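# Place blue-taped flask into free shaker clamp

## Task

Put the glass flask with the blue tape into an empty clamp on the shaker, pushed fully down so its base rests at the bottom of the clamp and the clamp's spring ring wraps around its conical part. Do not grip it tightly, push hard on its rim, or rip the foil covering its opening. At the end every other flask must still be seated. Do not bend any clamp's legs or pry a spring ring off, do not strike any flask hard, and do not let any flask drop more than a few centimetres. Any of these breaches means failure.

## Robot and tools

Robot: two UR7e-type arms, left_arm and right_arm, each carrying a Robotiq 140 two-finger gripper with a wrist camera. left_arm's fingers are rigid. right_arm's fingers can fold at a hinge. On right_arm, hold a part only in the outer quarter of the pads, near the fingertips. Deeper in, the fingers wrap and pull the part inward, so a narrow item may slip and a wide one gets squeezed harder. Pressing right_arm's open fingertips into a surface folds them quietly, and the next grasp may then fail. The base roots stand at about (-0.059, +0.376, 0) for left and (-0.044, -0.364, 0) for right, in metres, in the scene frame.

Frames: the scene frame has its origin on the table top midway between the arms, +z up, +x out over the table and left_arm on +y. Each arm reports its hand pose, velocities and Hand target in its own base frame. Motion offsets are along the Hand target's own axes. In the gripper frame, +z runs along the fingers and the fingers open and close along y. end_effector_position is the point between the closed pads. The fingertips reach about 33 mm past it at gaps up to 40 mm, and about 9 mm past it when fully open.

Row layout, used by execute_actions and move: 18 numbers, each in [-1, 1]. The first nine are for left_arm: dx, dy, dz, rx, ry, rz, position, force_limit, speed. The next nine are the same for right_arm. dx..rz are an offset, not a pose. They count from the arm's Hand target when the action or move starts, along that target's axes. 1.0 means 0.6 m of travel or 180 degrees of turn, and rx, ry, rz form one rotation vector. Every row counts from that same start, so sending the same offset again moves the arm further. Six zeros re-request the current Hand target; use them for an arm that should stay put. Gripper numbers are absolute settings. position +1 is fully open (140 mm), about -0.8 is where the pads meet, and -1 closes until blocked. force_limit runs from about 14 N at -1 to 58 N at +1. speed runs from about 30 mm/s at -1 to 250 mm/s at +1, and a quicker close squeezes harder. Both start at +1. Sending 0 is a real command, so repeat the last values to leave a gripper unchanged. For the flask, close gently, for example force_limit -1 and speed -1.

execute_actions(actions, cameras): actions is a list of actions. Each action is a table of up to 15 rows, one per 1/30 s step, and a short table repeats its last row. Images come back only if actions is empty or cameras names them ("all", names, or []).

move(target, speed, blend, stop_force, zero, blocking, cameras): target is one 18-number row or up to 15 rows. Each row is an offset from the same starting Hand targets, not from the row before. speed is the top path speed in m/s, from 0.002 to 3.6 with a default of 0.25; turning rate is capped at twice that number in rad/s. blend, in metres, rounds corners in a list. stop_force, 3 to 120 N, ends an arm's path when its wrist senses that much push. Use it slowly when lowering onto a clamp. Leave it out when pulling away from contact. zero (default true) re-zeroes the force reference before the move. blocking=false returns early but cannot be combined with stop_force. A move lasts at most 10 s. The result adds a move: line giving the ending (done, off_target, moving, held, fault) and the limits that acted.

wait(seconds 0-10), stop() to brake a running move, zoom_image(camera, region [x0,y0,x1,y1] in pixels, at most 504x504), zero_wrist_force(arm), read_manual(section) for licence texts, and finished_scene(scene 1 or 2) to end the scene for good. Cameras: cam_high (fixed, looking down at the table), cam_left_wrist and cam_right_wrist, each 896x504.

Results: end_effector_position (m) and end_effector_quat_wxyz in the base frame. Hand target is the last commanded pose, after the orientation clip, and the next offsets start from it. The arm often stops a little short; if so, send the missing distance. object_status codes: 0 moving, 1 blocked while opening, 2 blocked while closing (a grip), 3 at the set position or pads touching. position_measured is in counts: 3 fully open, about 139 for 60 mm, 200 for 20 mm, 230 pads together. Wrist force and Wrist torque are given in the gripper's axes. Wrist depth is a 7x7 grid of distances in mm. Joint torques include the arm's own weight.

Cautions: commanded orientation is clipped to 32 degrees from the measured one. A force of about 150 N on an arm, or joint torque at its limit, halts that arm for 10 s. The wrist joints are weak, about 12.8 N m. Never aim past a firm contact, because the arms are stiff. Keep paths away from an arm's own base. A clearance check holds back commands that bring the arms too close together, and any press between the arms can fail the scene. Holding loads or pushing at unreachable poses heats the motors. At 85 C the arm brakes for 30-60 s. Objects may get small random nudges. Nothing may fall off the table. Set the flask down gently and let it go only when it is at rest.

Each tool is called by a JSON object that holds its "name" and its "arguments".

## Session

{"name": "execute_actions", "arguments": {"actions": []}}

Scene clock: 0.00 s.
left_arm: end_effector_position=(+0.4935, +0.0709, +0.2051) position_measured=3 object_status=3 end_effector_quat_wxyz=(-0.295, +0.295, +0.908, -0.050) | right_arm: end_effector_position=(+0.7914, -0.1517, +0.3381) position_measured=3 object_status=3 end_effector_quat_wxyz=(-0.306, +0.647, +0.055, +0.696)
Joint positions: left_arm=[-0.133 -1.123 1.194 -1.035 -1.563 0.492] | right_arm=[-0.744 -0.715 1.378 -4.259 -0.362 3.902]
Joint velocities: within noise
Joint torques (N m): no reading
Wrist force (N): no reading
Wrist torque (N m): no reading
Wrist force, peak (N): no reading
Wrist depth (mm): cam_left_wrist=[2053 541 600 405 371 344 1126 / 2021 1770 640 392 360 - 310 / 1944 1722 - 370 347 323 301 / 1915 127 394 365 339 321 287 / 87 104 - 349 329 147 114 / - 392 390 340 318 298 94 / - 353 362 326 - 288 278] | cam_right_wrist=[- - 4504 3552 - - - / - - 4003 3603 3655 2402 2357 / 2547 - 4203 3880 3002 2573 1789 / - 125 4203 1648 2067 138 1704 / - 117 1764 1466 3039 145 97 / - - 3318 2834 2156 1986 102 / - 3039 2473 2102 1828 1659 -]
Hand target: left_arm +0.4935, +0.0709, +0.2051; -0.295, +0.295, +0.908, -0.050 | right_arm +0.7914, -0.1517, +0.3381; -0.306, +0.647, +0.055, +0.696
Tool commands: left_gripper/position=+1.0 left_gripper/force_limit=+1.0 left_gripper/speed=+1.0 right_gripper/position=+1.0 right_gripper/force_limit=+1.0 right_gripper/speed=+1.0

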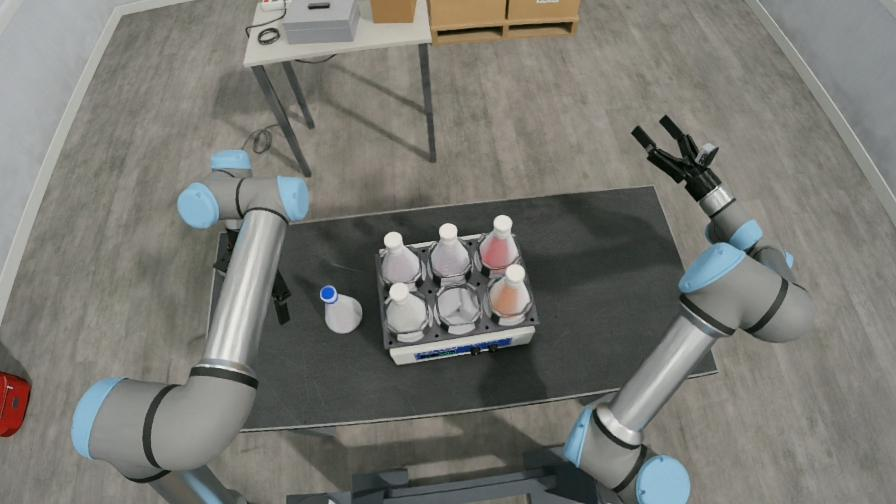

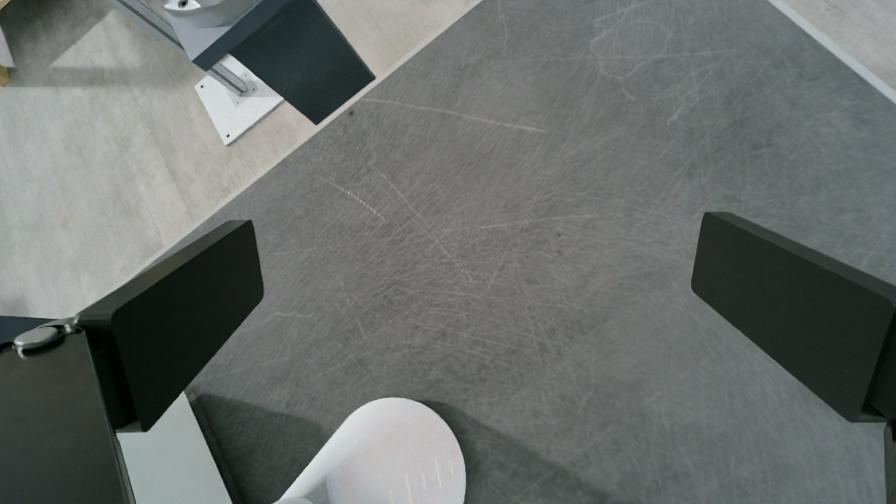

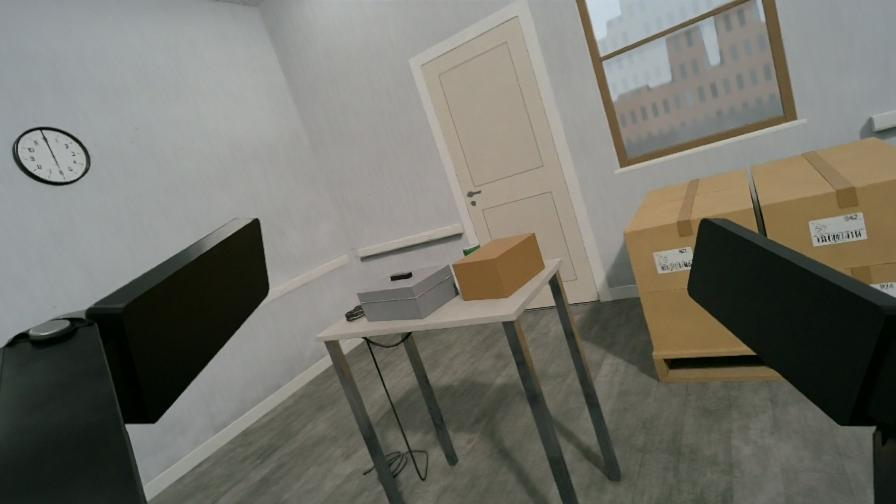

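{"name": "zoom_image", "arguments": {"camera": "cam_high", "region": [260, 190, 560, 370]}}

{"name": "zoom_image", "arguments": {"camera": "cam_high", "region": [370, 210, 550, 370]}}

{"name": "zoom_image", "arguments": {"camera": "cam_high", "region": [300, 270, 400, 350]}}

Scaled by 1.680 from the camera's 896x504 image, which has a finer 1280x720 frame.

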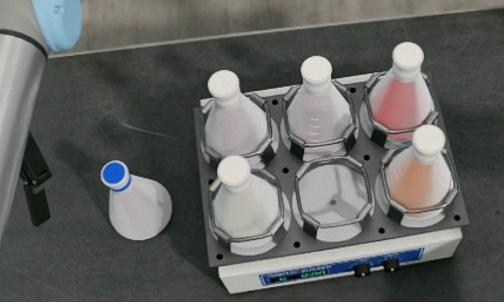

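Scaled by 2.800 from the camera's 896x504 image, which has a finer 1280x720 frame.

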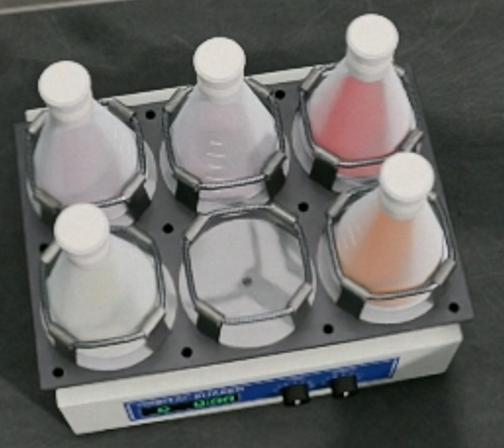

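Scaled by 5.040 from the camera's 896x504 image, which has a finer 1280x720 frame.

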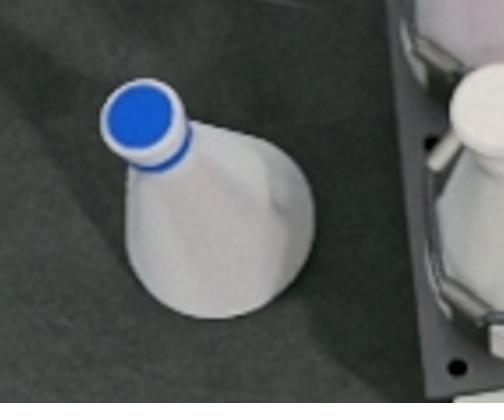

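{"name": "move", "arguments": {"target": [[0.245,-0.23,-0.212,-0.09,-0.171,0,1,1,1,0,0,0,0,0,0,1,1,1],[0.245,-0.23,-0.212,-0.264,0.107,0.905,1,1,1,0,0,0,0,0,0,1,1,1],[0.085,-0.221,0.021,-0.675,0.14,0.707,1,1,1,0,0,0,0,0,0,1,1,1]], "speed": 0.5, "blend": 0.02, "cameras": ["all"]}}

Scene clock: 39.57 s.
left_arm: end_effector_position=(+0.3861, -0.0082, +0.2555) position_measured=3 object_status=3 end_effector_quat_wxyz=(+0.102, +0.864, -0.201, +0.450) | right_arm: end_effector_position=(+0.7914, -0.1517, +0.3381) position_measured=3 object_status=3 end_effector_quat_wxyz=(-0.306, +0.647, +0.055, +0.696)
Joint positions: left_arm=[-0.208 -2.366 2.642 -2.792 -1.77 3.288] | right_arm=[-0.744 -0.715 1.378 -4.259 -0.362 3.902]
Joint torques (N m): left_arm=[-9.71 -3.44 -19.52 -5.23 1 -0.67] | right_arm=[-0.54 -55.82 -16.25 0.54 -1.12 0.06]
Wrist force (N): left_arm=[-0.6 0.0 -0.7] | right_arm=[0.0 0.1 -0.2]
Wrist torque (N m): left_arm=[0.04 -0.01 0.31] | right_arm=[0.03 0.00 0.00]
Wrist force, peak (N): left_arm=[-3.3 2.3 1.2] | right_arm=[0.0 0.2 -0.6]
Wrist depth (mm): cam_left_wrist=[2444 2444 2354 2444 396 370 357 / 2053 2103 1989 563 406 343 311 / 1860 514 - 511 426 316 307 / 470 127 448 - 439 146 319 / 87 111 414 411 409 391 115 / - 366 378 381 376 365 94 / - 349 347 334 346 347 329] | cam_right_wrist=[- - 4068 3455 2522 - 2573 / - - - 3318 2967 - 2379 / 2379 - - 4203 3363 2473 1801 / - 125 4134 1538 3455 135 1693 / - 117 1670 1449 3039 145 97 / - - 3318 2741 2272 2002 101 / - 2899 2497 2137 1841 1727 -]
Hand target: left_arm +0.3861, -0.0082, +0.2556; +0.102, +0.864, -0.201, +0.450 | right_arm +0.7914, -0.1517, +0.3381; -0.306, +0.647, +0.055, +0.696
Off the commanded pose: left_arm 0.000 m, 0 deg | right_arm 0.000 m, 0 deg.
move: done
camera_calibration:
cam_left_wrist: T_world_to_cam=[[-0.449203, -0.892919, -0.0301852, 0.186105], [-0.716773, 0.380346, -0.584442, 0.436032], [0.533341, -0.240897, -0.810874, 0.145654], [0, 0, 0, 1]] pos_world=[0.318452, 0.0354219, 0.37856]

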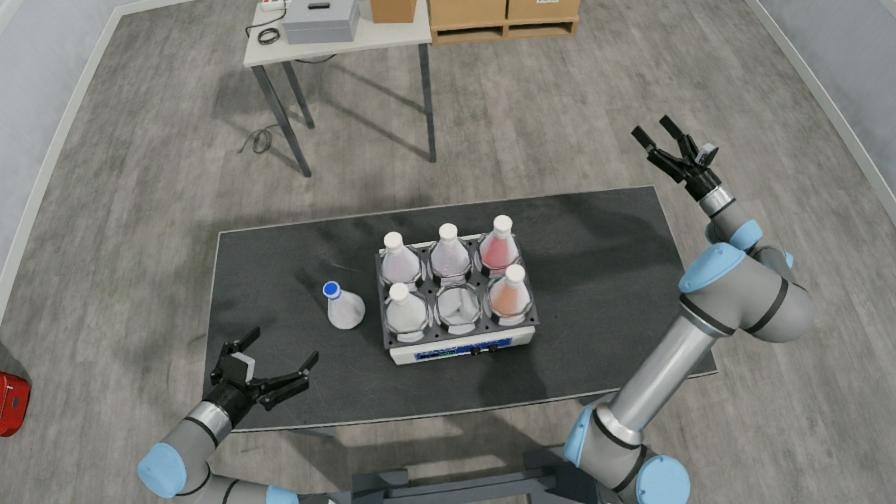

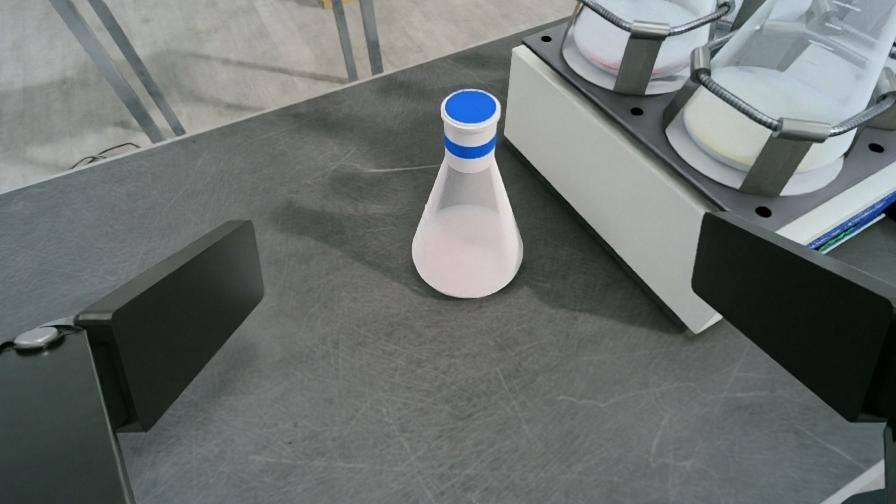

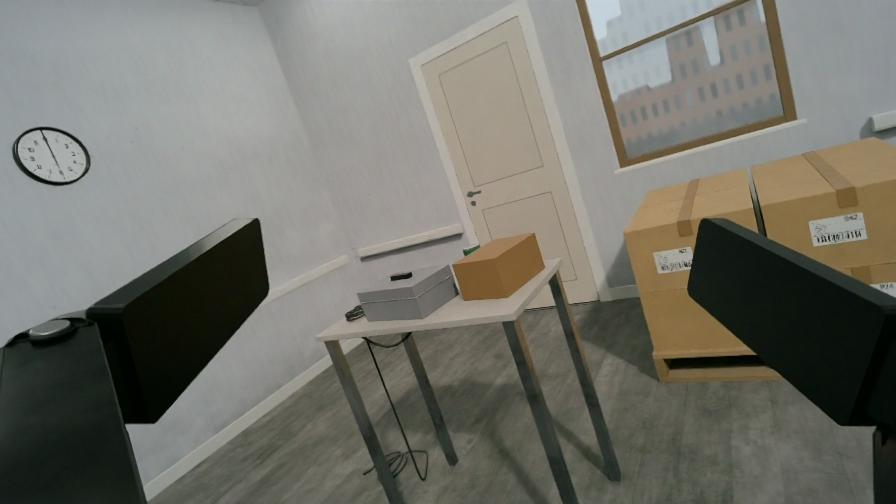

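{"name": "zoom_image", "arguments": {"camera": "cam_left_wrist", "region": [380, 70, 560, 320]}}

{"name": "zoom_image", "arguments": {"camera": "cam_left_wrist", "region": [560, 0, 896, 240]}}

{"name": "zoom_image", "arguments": {"camera": "cam_high", "region": [300, 270, 400, 350]}}

Scaled by 2.016 from the camera's 896x504 image, which has a finer 1280x720 frame.

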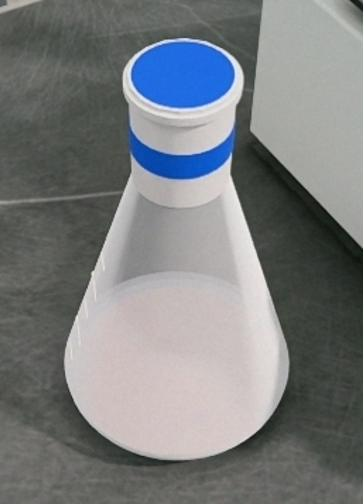

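Scaled by 1.500 from the camera's 896x504 image, which has a finer 1280x720 frame.

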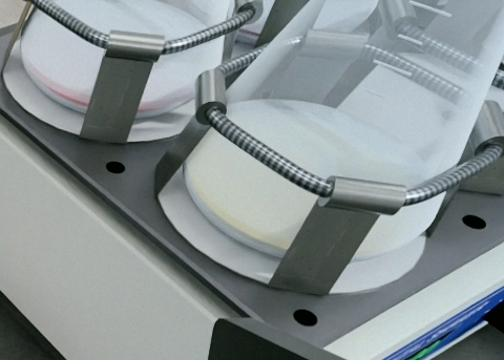

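Scaled by 5.040 from the camera's 896x504 image, which has a finer 1280x720 frame.

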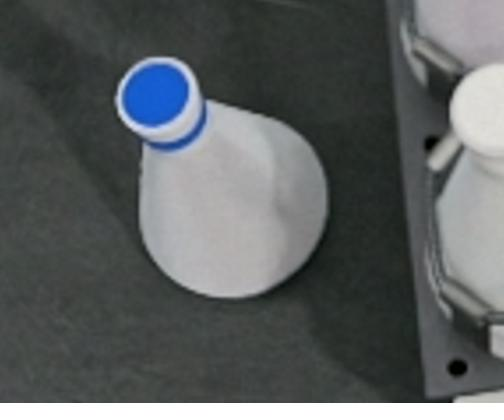

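{"name": "move", "arguments": {"target": [-0.002,0.0097,0.146,0,0.0556,0,1,1,1,0,0,0,0,0,0,1,1,1], "cameras": ["cam_left_wrist","cam_high"]}}

{"name": "zoom_image", "arguments": {"camera": "cam_left_wrist", "region": [360, 70, 600, 400]}}

Scene clock: 58.97 s.
left_arm: end_effector_position=(+0.4475, -0.0444, +0.2043) position_measured=3 object_status=3 end_effector_quat_wxyz=(+0.120, +0.822, -0.191, +0.524) | right_arm: end_effector_position=(+0.7914, -0.1517, +0.3381) position_measured=3 object_status=3 end_effector_quat_wxyz=(-0.306, +0.647, +0.055, +0.696)
Joint positions: left_arm=[-0.304 -1.783 2.794 -3.712 -1.706 3.209] | right_arm=[-0.744 -0.715 1.378 -4.259 -0.362 3.902]
Joint torques (N m): left_arm=[-5.97 2.25 -22.88 -5.27 -1 -0.54] | right_arm=[-0.75 -55.38 -15.85 0.64 -1.06 0.01]
Wrist force (N): left_arm=[-0.4 -0.1 -0.2] | right_arm=[0.1 0.1 -0.4]
Wrist torque (N m): left_arm=[-0.02 -0.11 0.32] | right_arm=[0.03 -0.02 0.00]
Wrist force, peak (N): left_arm=[-1.3 -2.9 1.0] | right_arm=[-0.1 0.1 -0.5]
Wrist depth (mm): cam_left_wrist=[1410 3130 2730 2883 3168 329 309 / 2592 2592 2312 2592 331 287 281 / 2138 2175 565 231 353 266 200 / 438 127 407 417 372 146 211 / 87 104 385 360 365 313 114 / - 319 327 324 329 312 98 / - 299 297 295 294 292 282] | cam_right_wrist=[- 4670 - 3192 - - - / - - - 3114 3821 - - / 2497 2802 - 3363 3192 2600 1764 / - 126 - 1510 3039 135 1670 / - 117 1801 1441 2933 2137 97 / - - 3152 2683 2252 2050 102 / - 2899 2473 2137 1801 1681 -]
Hand target: left_arm +0.4475, -0.0445, +0.2043; +0.120, +0.821, -0.191, +0.524 | right_arm +0.7914, -0.1517, +0.3381; -0.306, +0.647, +0.055, +0.696
Off the commanded pose: left_arm 0.000 m, 0 deg | right_arm 0.000 m, 0 deg.
move: done
camera_calibration:
cam_left_wrist: T_world_to_cam=[[-0.444842, -0.895044, -0.0317971, 0.177957], [-0.614167, 0.3307, -0.716544, 0.442739], [0.651854, -0.29922, -0.696817, -0.0162875], [0, 0, 0, 1]] pos_world=[0.361696, 0.00799214, 0.311551]
Images, in order (width x height): cam_high 896x504, cam_left_wrist 896x504.

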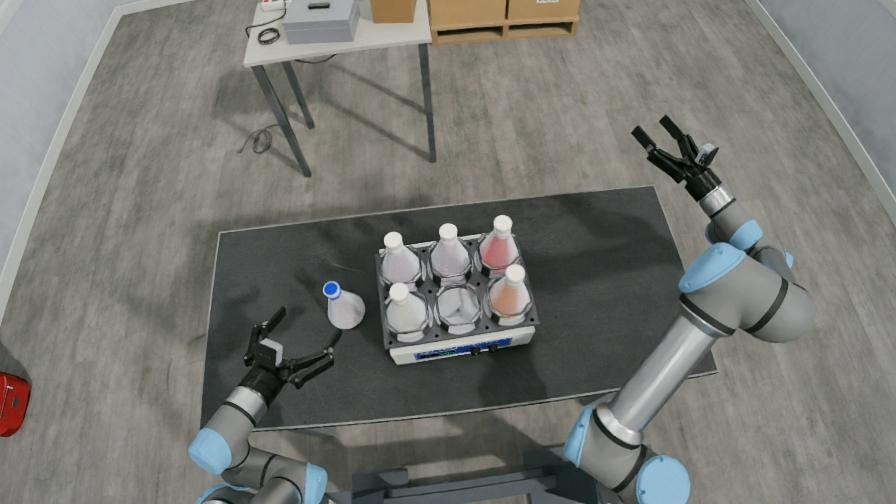

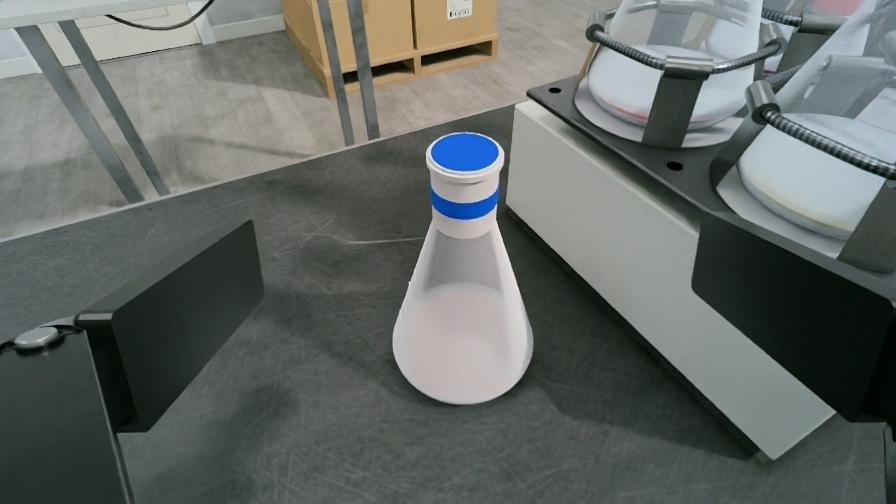

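Scaled by 1.527 from the camera's 896x504 image, which has a finer 1280x720 frame.

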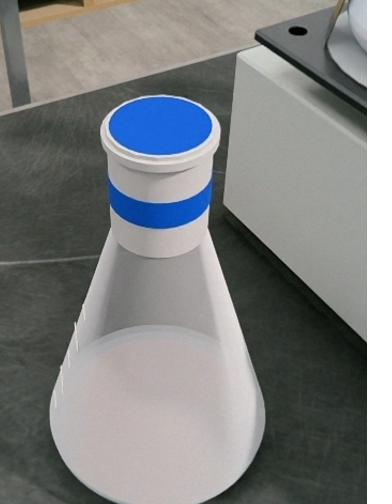

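{"name": "move", "arguments": {"target": [-0.0027,-0.0027,0.216,0,0,0,0.25,-1,-1,0,0,0,0,0,0,1,1,1], "speed": 0.15, "cameras": ["cam_left_wrist","cam_high"]}}

{"name": "zoom_image", "arguments": {"camera": "cam_left_wrist", "region": [200, 100, 700, 504]}}

Scene clock: 67.87 s.
left_arm: end_effector_position=(+0.5532, -0.0942, +0.1481) position_measured=98 object_status=0 end_effector_quat_wxyz=(+0.120, +0.821, -0.191, +0.524) | right_arm: end_effector_position=(+0.7914, -0.1517, +0.3381) position_measured=3 object_status=3 end_effector_quat_wxyz=(-0.306, +0.647, +0.055, +0.696)
Joint positions: left_arm=[-0.361 -1.269 2.578 -4.013 -1.654 3.185] | right_arm=[-0.744 -0.715 1.378 -4.259 -0.362 3.902]
Joint torques (N m): left_arm=[12.67 -10.6 -16.73 -1.17 -0.93 0.93] | right_arm=[-0.68 -54.92 -16.57 0.52 -1.08 0.14]
Wrist force (N): left_arm=[-0.3 0.1 -0.1] | right_arm=[-0.1 0.1 -0.2]
Wrist torque (N m): left_arm=[0.02 -0.20 0.30] | right_arm=[0.02 0.02 0.00]
Wrist force, peak (N): left_arm=[-0.2 -0.3 -2.7] | right_arm=[0.1 0.4 -0.4]
Wrist depth (mm): cam_left_wrist=[2789 2950 2491 2592 2950 217 214 / 2376 2491 2398 2566 245 196 154 / 1915 2037 431 116 246 184 166 / 357 355 126 105 150 122 156 / - 89 123 106 297 105 85 / - - 268 268 268 - - / - - 248 - 241 - -] | cam_right_wrist=[- - - 3503 3408 2712 2497 / - - - 3318 3552 2741 2899 / 2174 - - 3552 3709 2425 1789 / - 126 4425 3764 2034 138 1727 / - 117 1648 1458 2967 2156 97 / - - 3275 2866 2314 1882 102 / - 2834 2522 2137 1814 1638 -]
Hand target: left_arm +0.5532, -0.0942, +0.1481; +0.120, +0.821, -0.191, +0.524 | right_arm +0.7914, -0.1517, +0.3381; -0.306, +0.647, +0.055, +0.696
Off the commanded pose: left_arm 0.000 m, 0 deg | right_arm 0.000 m, 0 deg.
move: done
camera_calibration:
cam_left_wrist: T_world_to_cam=[[-0.445037, -0.894949, -0.0317662, 0.178794], [-0.614019, 0.330774, -0.716637, 0.48378], [0.651861, -0.299425, -0.696722, -0.139256], [0, 0, 0, 1]] pos_world=[0.467396, -0.0417071, 0.255351]
Images, in order (width x height): cam_high 896x504, cam_left_wrist 896x504.

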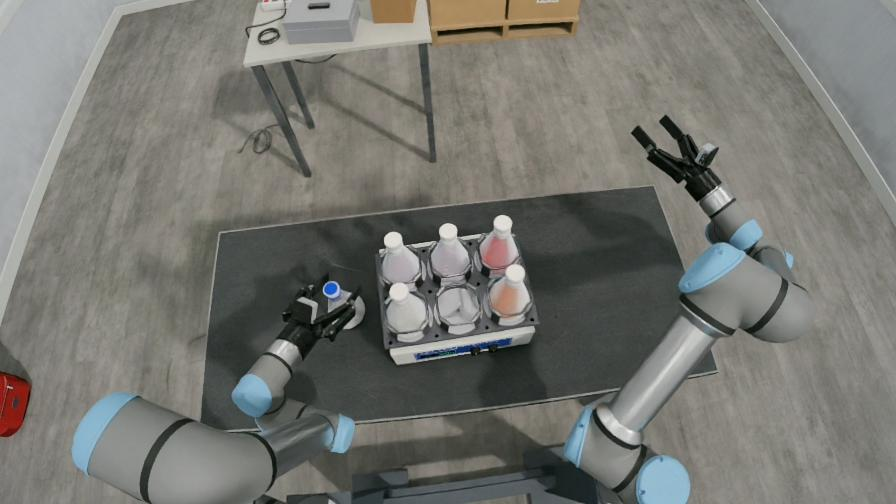

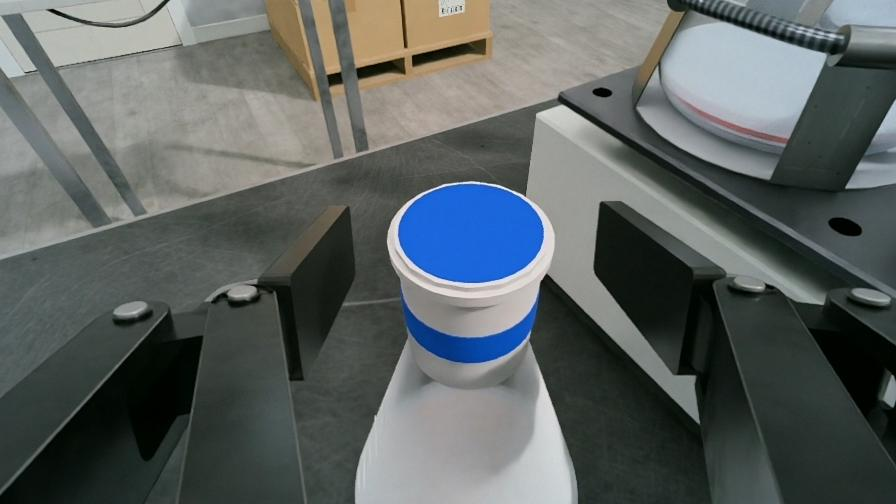

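Scaled by 1.008 from the camera's 896x504 image, which has a finer 1280x720 frame.

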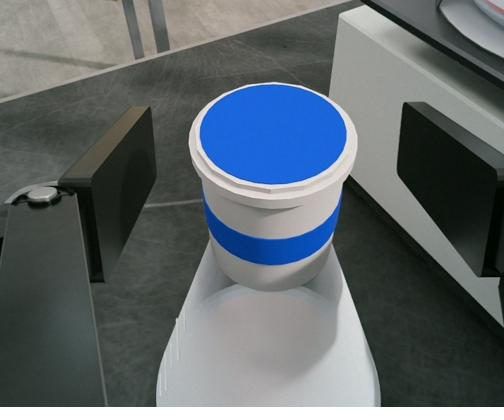

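{"name": "move", "arguments": {"target": [0.0102,-0.0095,-0.037,0,0,0,0.25,-1,-1,0,0,0,0,0,0,1,1,1], "speed": 0.08, "cameras": ["cam_left_wrist"]}}

{"name": "zoom_image", "arguments": {"camera": "cam_left_wrist", "region": [200, 100, 700, 504]}}

Scene clock: 84.10 s.
left_arm: end_effector_position=(+0.5399, -0.0813, +0.1630) position_measured=98 object_status=3 end_effector_quat_wxyz=(+0.120, +0.822, -0.191, +0.524) end_effector_velocity=(+0.001, -0.001, +0.001) end_effector_angular_velocity=(-0.002, -0.004, +0.001) | right_arm: end_effector_position=(+0.7914, -0.1517, +0.3381) position_measured=3 object_status=3 end_effector_quat_wxyz=(-0.306, +0.647, +0.055, +0.696)
Joint positions: left_arm=[-0.333 -1.35 2.606 -3.958 -1.68 3.197] | right_arm=[-0.744 -0.715 1.378 -4.259 -0.362 3.902]
Joint velocities: left_arm=[-0.002 0.003 -0.002 -0.005 0.003 -0.002] | right_arm=[within noise]
Joint torques (N m): left_arm=[-11.88 -8.87 -18.62 -5.4 1.03 -0.86] | right_arm=[-0.36 -55.1 -16.56 0.61 -1.1 0.15]
Wrist force (N): left_arm=[-0.4 -0.1 0.1] | right_arm=[0.0 0.0 -0.2]
Wrist torque (N m): left_arm=[0.00 -0.19 0.29] | right_arm=[0.00 -0.01 0.00]
Wrist force, peak (N): left_arm=[-0.1 -0.2 -0.9] | right_arm=[0.0 0.2 -0.6]
Wrist depth (mm): cam_left_wrist=[2619 3019 2398 2759 3248 245 252 / 2312 2541 2467 2491 285 229 173 / 2005 2005 1915 442 270 205 186 / 376 385 144 127 130 133 173 / - 89 307 308 141 105 85 / - - 286 282 267 - - / - - 256 245 253 - -] | cam_right_wrist=[2933 - - 3039 3764 2866 - / 2627 - 3275 3408 2967 - - / 2741 4585 - 3880 3233 2402 1925 / 2683 126 - 1557 3275 135 1693 / - 117 1681 1449 2627 126 97 / - - 3408 2802 2252 2002 102 / - 2967 2293 2119 1814 1659 -]
Hand target: left_arm +0.5399, -0.0814, +0.1630; +0.120, +0.821, -0.191, +0.524 | right_arm +0.7914, -0.1517, +0.3381; -0.306, +0.647, +0.055, +0.696
Off the commanded pose: left_arm 0.000 m, 0 deg | right_arm 0.000 m, 0 deg.
move: done
camera_calibration:
cam_left_wrist: T_world_to_cam=[[-0.444899, -0.895018, -0.0317341, 0.18482], [-0.614146, 0.330689, -0.716567, 0.482061], [0.651835, -0.299311, -0.696796, -0.116308], [0, 0, 0, 1]] pos_world=[0.454096, -0.0288074, 0.270251]
Images, in order (width x height): cam_left_wrist 896x504.

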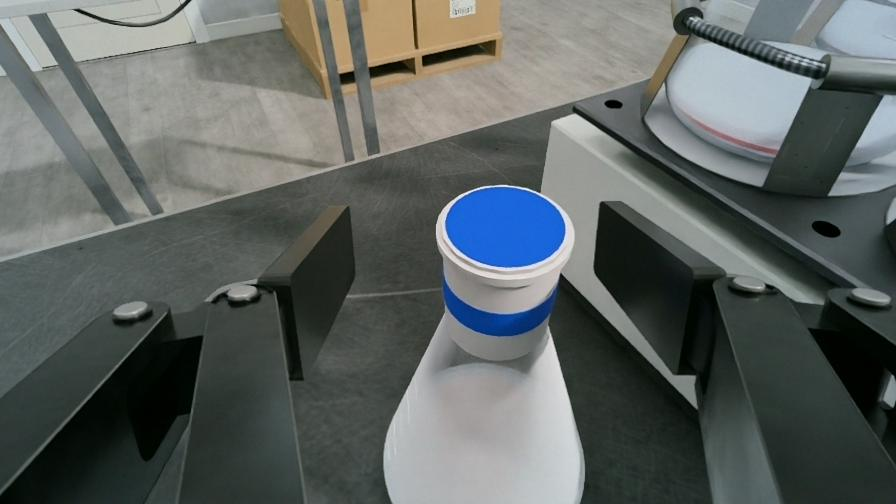

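Scaled by 1.008 from the camera's 896x504 image, which has a finer 1280x720 frame.

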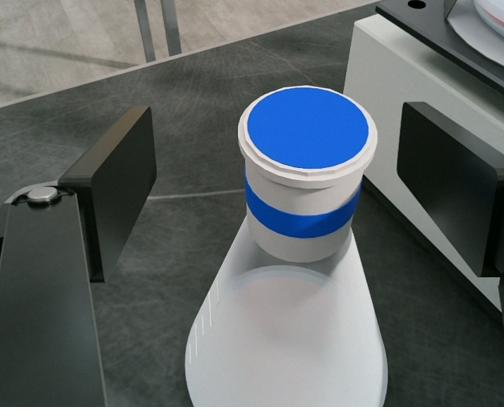

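{"name": "move", "arguments": {"target": [[0,0.0075,0,0,0,0,0.25,-1,-1,0,0,0,0,0,0,1,1,1],[0,0.0075,0,0,0,0,-1,-1,-1,0,0,0,0,0,0,1,1,1]], "speed": 0.08, "cameras": ["cam_left_wrist"]}}

{"name": "zoom_image", "arguments": {"camera": "cam_left_wrist", "region": [200, 100, 700, 504]}}

Scene clock: 91.20 s.
left_arm: end_effector_position=(+0.5379, -0.0854, +0.1630) position_measured=173 object_status=2 end_effector_quat_wxyz=(+0.120, +0.821, -0.191, +0.524) | right_arm: end_effector_position=(+0.7914, -0.1517, +0.3381) position_measured=3 object_status=3 end_effector_quat_wxyz=(-0.306, +0.647, +0.055, +0.696)
Joint positions: left_arm=[-0.35 -1.354 2.613 -3.962 -1.664 3.189] | right_arm=[-0.744 -0.715 1.378 -4.259 -0.362 3.902]
Joint torques (N m): left_arm=[11.4 -12.8 -16.95 -1.33 -0.99 1.04] | right_arm=[-0.41 -54.94 -16.27 0.66 -1.09 0.07]
Wrist force (N): left_arm=[0.1 -0.2 -0.7] | right_arm=[0.0 0.3 -0.4]
Wrist torque (N m): left_arm=[-0.01 -0.18 0.30] | right_arm=[0.07 0.00 0.00]
Wrist force, peak (N): left_arm=[0.2 0.0 -1.0] | right_arm=[0.1 0.1 -0.5]
Wrist depth (mm): cam_left_wrist=[2916 3168 2516 2789 3130 240 257 / 2467 2516 2491 2516 255 221 174 / 2005 2021 1901 434 264 200 191 / 381 378 - 124 127 211 168 / 327 - 92 130 92 84 160 / - 68 - 291 - - 68 / - 69 - 243 - - -] | cam_right_wrist=[- 3503 - 3408 - - - / - 3603 - 3552 2834 2683 - / 3275 - - 3275 3233 2449 1814 / 2712 125 - 1596 2193 135 1727 / - 117 1970 1441 2899 135 97 / - - 3318 2771 2174 2018 101 / - 3192 2522 2119 1828 1627 -]
Hand target: left_arm +0.5379, -0.0854, +0.1630; +0.120, +0.821, -0.191, +0.524 | right_arm +0.7914, -0.1517, +0.3381; -0.306, +0.647, +0.055, +0.696
Off the commanded pose: left_arm 0.000 m, 0 deg | right_arm 0.000 m, 0 deg.
move: done
camera_calibration:
cam_left_wrist: T_world_to_cam=[[-0.445009, -0.894964, -0.0317345, 0.180313], [-0.614039, 0.330734, -0.716638, 0.482161], [0.651861, -0.299424, -0.696723, -0.116267], [0, 0, 0, 1]] pos_world=[0.452096, -0.032907, 0.270251]
Images, in order (width x height): cam_left_wrist 896x504.

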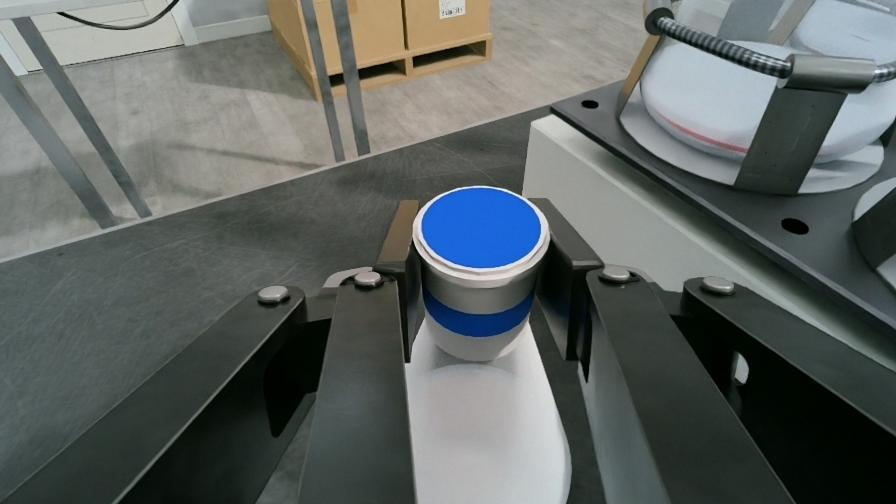

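Scaled by 1.008 from the camera's 896x504 image, which has a finer 1280x720 frame.

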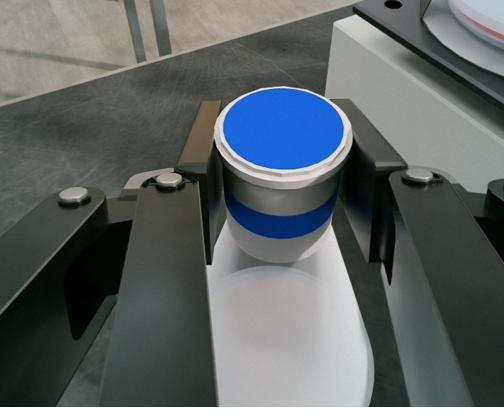

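{"name": "move", "arguments": {"target": [[0.03,0,-0.0141,0,0,0,-1,-1,-1,0,0,0,0,0,0,1,1,1],[0.302,0,-0.141,0,0,0,-1,-1,-1,0,0,0,0,0,0,1,1,1]], "speed": [0.04,0.15], "blend": 0.01, "cameras": ["cam_left_wrist","cam_high"]}}

{"name": "zoom_image", "arguments": {"camera": "cam_high", "region": [260, 190, 560, 370]}}

Scene clock: 97.13 s.
left_arm: end_effector_position=(+0.5375, -0.0861, +0.3630) position_measured=173 object_status=2 end_effector_quat_wxyz=(+0.120, +0.821, -0.191, +0.524) | right_arm: end_effector_position=(+0.7914, -0.1517, +0.3381) position_measured=3 object_status=3 end_effector_quat_wxyz=(-0.306, +0.647, +0.055, +0.696)
Joint positions: left_arm=[-0.353 -1.927 2.338 -3.114 -1.661 3.188] | right_arm=[-0.744 -0.715 1.378 -4.259 -0.362 3.902]
Joint torques (N m): left_arm=[-7.31 -3.15 -31.17 -2.14 0.35 0.03] | right_arm=[-0.71 -54.88 -17.14 0.55 -1.08 0.23]
Wrist force (N): left_arm=[-2.5 -0.1 0.7] | right_arm=[0.2 0.4 -0.4]
Wrist torque (N m): left_arm=[-0.03 -0.14 0.30] | right_arm=[0.09 -0.04 0.01]
Wrist force, peak (N): left_arm=[-4.0 0.1 1.6] | right_arm=[0.2 0.1 -0.6]
Wrist depth (mm): cam_left_wrist=[1258 1141 1316 2730 3774 3774 2491 / 1116 2820 2701 2851 2984 2916 296 / 2421 2398 2444 2398 2312 249 429 / 2103 2005 2103 123 123 418 415 / 1795 - 92 126 92 84 350 / - 68 - 275 - - 68 / - 69 - 245 - - -] | cam_right_wrist=[- - 4945 3363 - - 2314 / 3152 3002 - 3408 3709 - 2473 / 2655 - 4068 3503 3318 2473 1868 / - 125 3709 1538 3152 135 1727 / - 117 1659 1484 3152 2119 97 / - 3002 3603 2627 2314 2018 102 / - 2899 2522 2119 1789 1638 -]
Hand target: left_arm +0.5375, -0.0861, +0.3630; +0.120, +0.821, -0.191, +0.524 | right_arm +0.7914, -0.1517, +0.3381; -0.306, +0.647, +0.055, +0.696
Off the commanded pose: left_arm 0.000 m, 0 deg | right_arm 0.000 m, 0 deg.
move: done; blend cut to 0.0099 m at target 1
camera_calibration:
cam_left_wrist: T_world_to_cam=[[-0.445004, -0.894964, -0.0317974, 0.185882], [-0.613934, 0.330732, -0.71673, 0.625469], [0.651964, -0.299426, -0.696626, 0.023037], [0, 0, 0, 1]] pos_world=[0.451695, -0.033607, 0.470251]
Images, in order (width x height): cam_high 896x504, cam_left_wrist 896x504.

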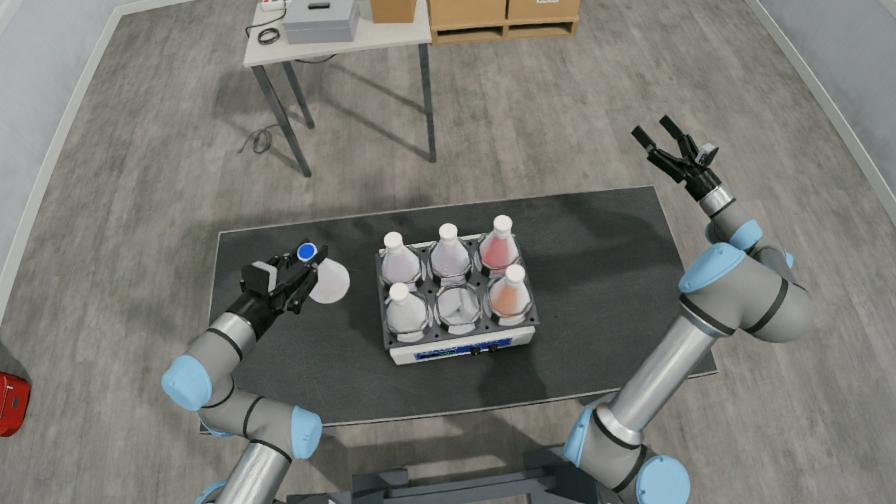

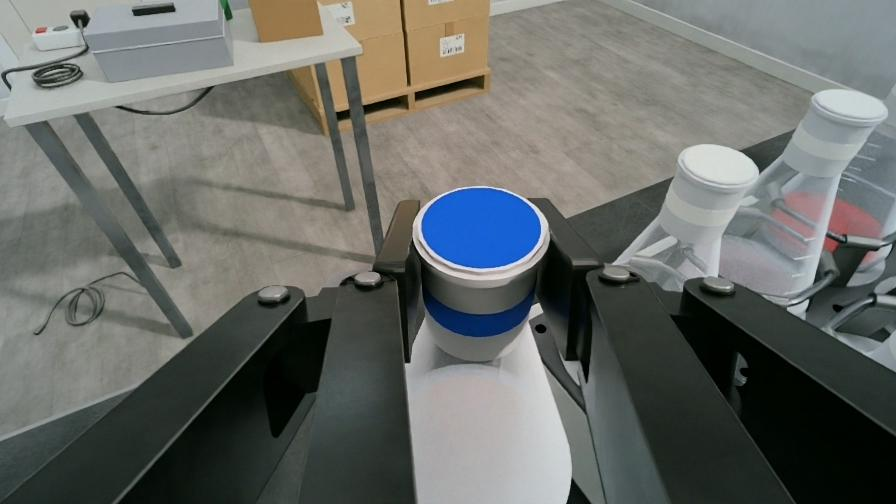

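Scaled by 1.680 from the camera's 896x504 image, which has a finer 1280x720 frame.

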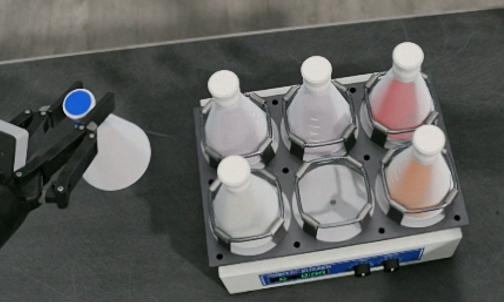

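{"name": "move", "arguments": {"target": [[0.2114,0,-0.0987,0,0,0,-1,-1,-1,0,0,0,0,0,0,1,1,1],[0.2658,0.4955,0.0175,0,0,0,-1,-1,-1,0,0,0,0,0,0,1,1,1]], "speed": 0.2, "blend": 0.02, "cameras": ["cam_left_wrist","cam_high"]}}

{"name": "zoom_image", "arguments": {"camera": "cam_high", "region": [370, 200, 550, 360]}}

{"name": "zoom_image", "arguments": {"camera": "cam_left_wrist", "region": [400, 170, 896, 504]}}

Scene clock: 106.93 s.
left_arm: end_effector_position=(+0.4758, -0.3874, +0.5019) position_measured=173 object_status=2 end_effector_quat_wxyz=(+0.120, +0.821, -0.191, +0.524) | right_arm: end_effector_position=(+0.7914, -0.1517, +0.3381) position_measured=3 object_status=3 end_effector_quat_wxyz=(-0.306, +0.647, +0.055, +0.696)
Joint positions: left_arm=[-1.267 -1.881 1.922 -2.586 -0.851 2.725] | right_arm=[-0.744 -0.715 1.378 -4.259 -0.362 3.902]
Joint torques (N m): left_arm=[-5.88 -15.49 -26.4 -5.56 1.58 -0.62] | right_arm=[0.16 -55.02 -16.69 0.59 -1.19 0.28]
Wrist force (N): left_arm=[-2.7 -0.1 0.6] | right_arm=[0.1 0.1 -0.3]
Wrist torque (N m): left_arm=[-0.03 -0.12 0.29] | right_arm=[0.02 -0.02 0.01]
Wrist force, peak (N): left_arm=[-5.8 0.0 2.4] | right_arm=[0.1 0.3 -0.6]
Wrist depth (mm): cam_left_wrist=[2789 1395 2421 3830 3719 562 2516 / 1188 1344 2541 2984 3130 3019 544 / 2516 2883 2820 2730 2592 2541 2491 / 2231 2376 - 124 126 930 2103 / 1944 - 92 130 92 84 1807 / - 68 - - - - 68 / - 69 - 246 - - -] | cam_right_wrist=[- - 4348 3114 2834 - - / - - - 3552 3076 3503 - / 2683 2771 3455 3275 3764 2522 1789 / - 126 3503 1501 3408 135 1704 / - 117 3363 1466 2967 135 97 / - - 3503 2712 2232 2018 102 / - 2683 2473 2067 1801 1648 -]
Hand target: left_arm +0.4758, -0.3874, +0.5020; +0.120, +0.821, -0.191, +0.524 | right_arm +0.7914, -0.1517, +0.3381; -0.306, +0.647, +0.055, +0.696
Off the commanded pose: left_arm 0.000 m, 0 deg | right_arm 0.000 m, 0 deg.
move: done
camera_calibration:
cam_left_wrist: T_world_to_cam=[[-0.445038, -0.894944, -0.0318929, -0.10673], [-0.614045, 0.330889, -0.716562, 0.786859], [0.651836, -0.299314, -0.696794, 0.0700667], [0, 0, 0, 1]] pos_world=[0.389996, -0.334908, 0.609252]
Images, in order (width x height): cam_high 896x504, cam_left_wrist 896x504.

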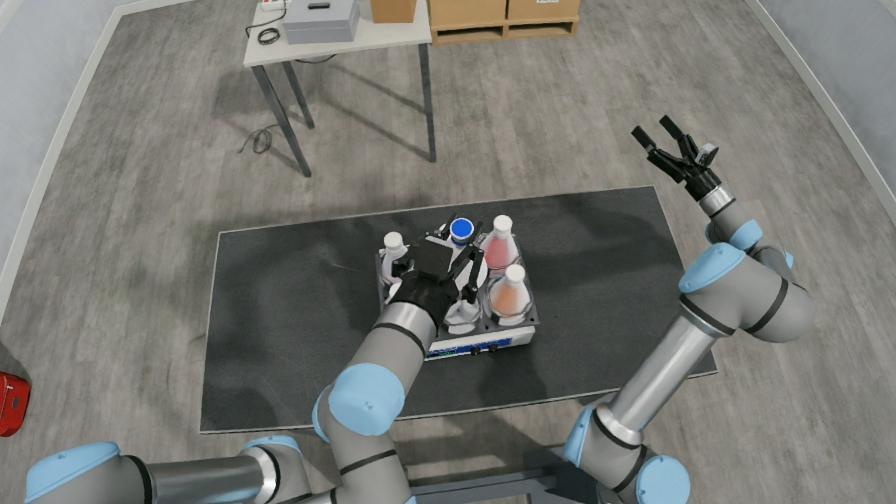

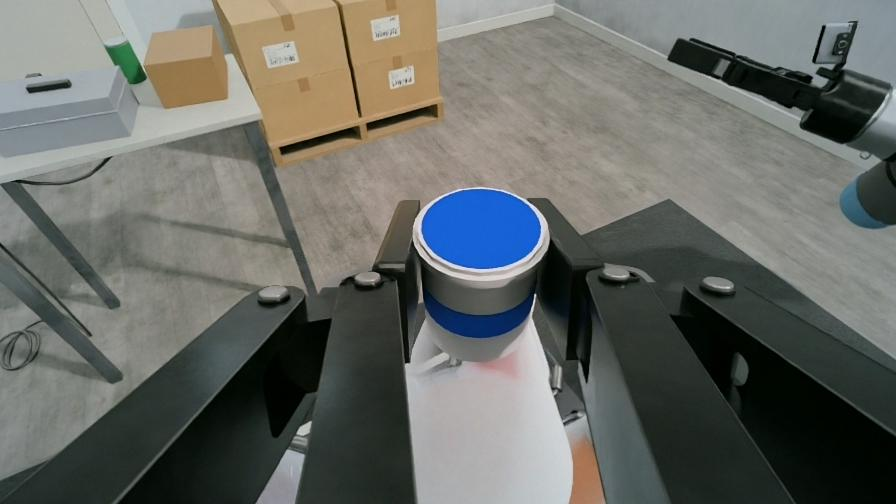

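Scaled by 2.800 from the camera's 896x504 image, which has a finer 1280x720 frame.

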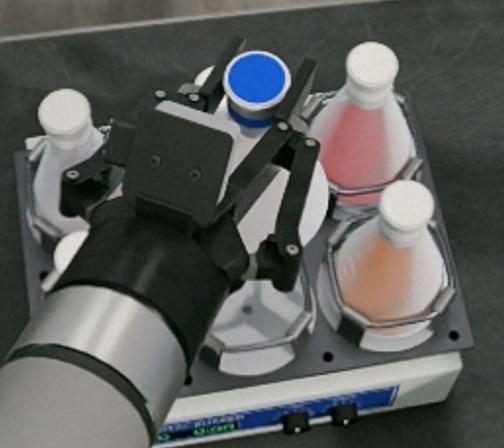

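Scaled by 1.016 from the camera's 896x504 image, which has a finer 1280x720 frame.

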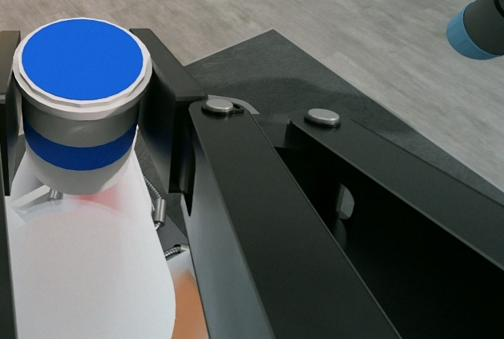

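{"name": "move", "arguments": {"target": [-0.1973,-0.0086,0.0776,0,0,0,-1,-1,-1,0,0,0,0,0,0,1,1,1], "speed": 0.12, "cameras": ["cam_left_wrist","cam_high"]}}

{"name": "zoom_image", "arguments": {"camera": "cam_high", "region": [370, 200, 550, 360]}}

{"name": "zoom_image", "arguments": {"camera": "cam_left_wrist", "region": [250, 200, 750, 504]}}

Scene clock: 126.60 s.
left_arm: end_effector_position=(+0.4712, -0.3790, +0.3750) position_measured=173 object_status=2 end_effector_quat_wxyz=(+0.120, +0.821, -0.191, +0.524) | right_arm: end_effector_position=(+0.7914, -0.1517, +0.3381) position_measured=3 object_status=3 end_effector_quat_wxyz=(-0.306, +0.647, +0.055, +0.696)
Joint positions: left_arm=[-1.273 -1.836 2.224 -2.93 -0.846 2.72] | right_arm=[-0.744 -0.715 1.378 -4.259 -0.362 3.902]
Joint torques (N m): left_arm=[-3.02 -25.71 -22.15 -3.58 1.37 0.65] | right_arm=[-0.78 -54.32 -17.87 0.61 -1.05 0.29]
Wrist force (N): left_arm=[-2.6 -0.2 0.6] | right_arm=[-0.1 0.0 -0.2]
Wrist torque (N m): left_arm=[-0.06 -0.14 0.31] | right_arm=[0.01 0.01 0.00]
Wrist force, peak (N): left_arm=[-4.7 0.0 1.7] | right_arm=[0.1 0.2 -0.6]
Wrist depth (mm): cam_left_wrist=[1130 1252 2541 2759 3948 - - / 1156 2916 2673 2820 2883 3092 2619 / 2491 2333 2467 2376 740 - 2231 / 1989 2103 2053 123 126 219 681 / 213 - 92 126 92 84 76 / - 68 - 378 - - 68 / - 69 - 239 - - -] | cam_right_wrist=[2771 - - 3455 2741 - - / - - - 3363 3076 - 2174 / 2627 - 3880 3114 4134 2272 1801 / - 125 3275 1557 3275 138 1693 / - 117 3941 1466 3114 144 97 / - 3318 3709 2741 2252 2002 102 / - 2802 2473 2232 1751 1627 -]
Hand target: left_arm +0.4712, -0.3789, +0.3750; +0.120, +0.821, -0.191, +0.524 | right_arm +0.7914, -0.1517, +0.3381; -0.306, +0.647, +0.055, +0.696
Off the commanded pose: left_arm 0.000 m, 0 deg | right_arm 0.000 m, 0 deg.
move: done
camera_calibration:
cam_left_wrist: T_world_to_cam=[[-0.445038, -0.894944, -0.0318929, -0.10531], [-0.614045, 0.330889, -0.716562, 0.690252], [0.651836, -0.299314, -0.696794, -0.0129134], [0, 0, 0, 1]] pos_world=[0.385396, -0.326508, 0.482252]
Images, in order (width x height): cam_high 896x504, cam_left_wrist 896x504.

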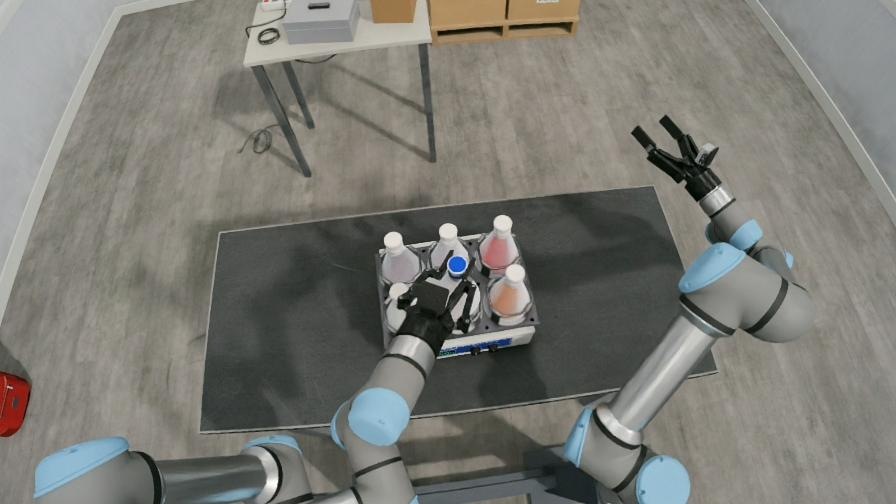

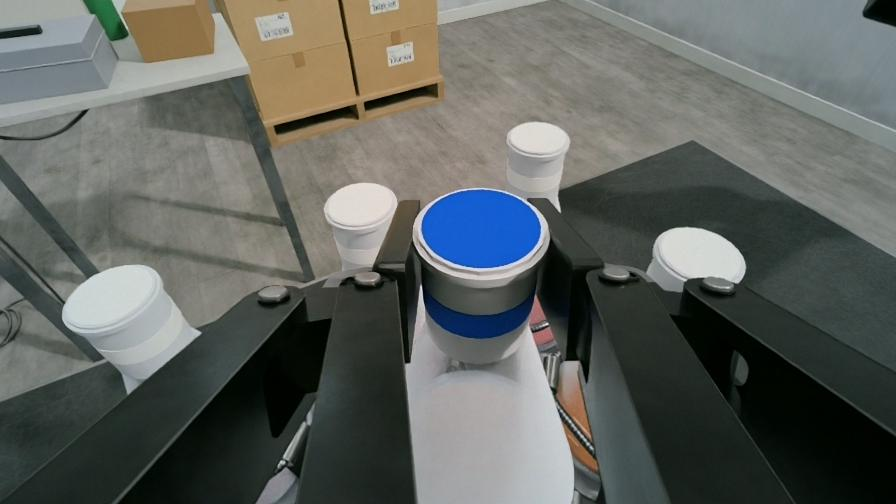

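Scaled by 2.800 from the camera's 896x504 image, which has a finer 1280x720 frame.

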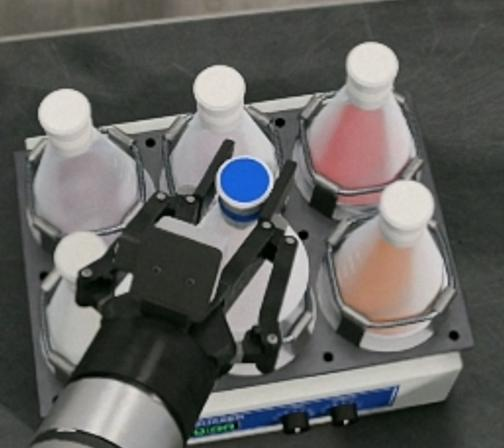

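Scaled by 1.008 from the camera's 896x504 image, which has a finer 1280x720 frame.

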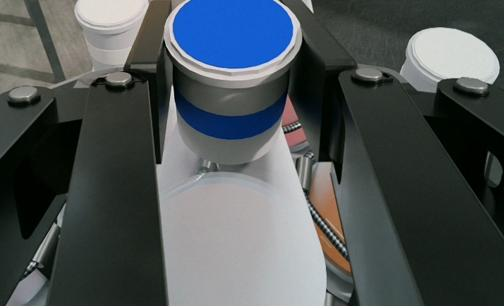

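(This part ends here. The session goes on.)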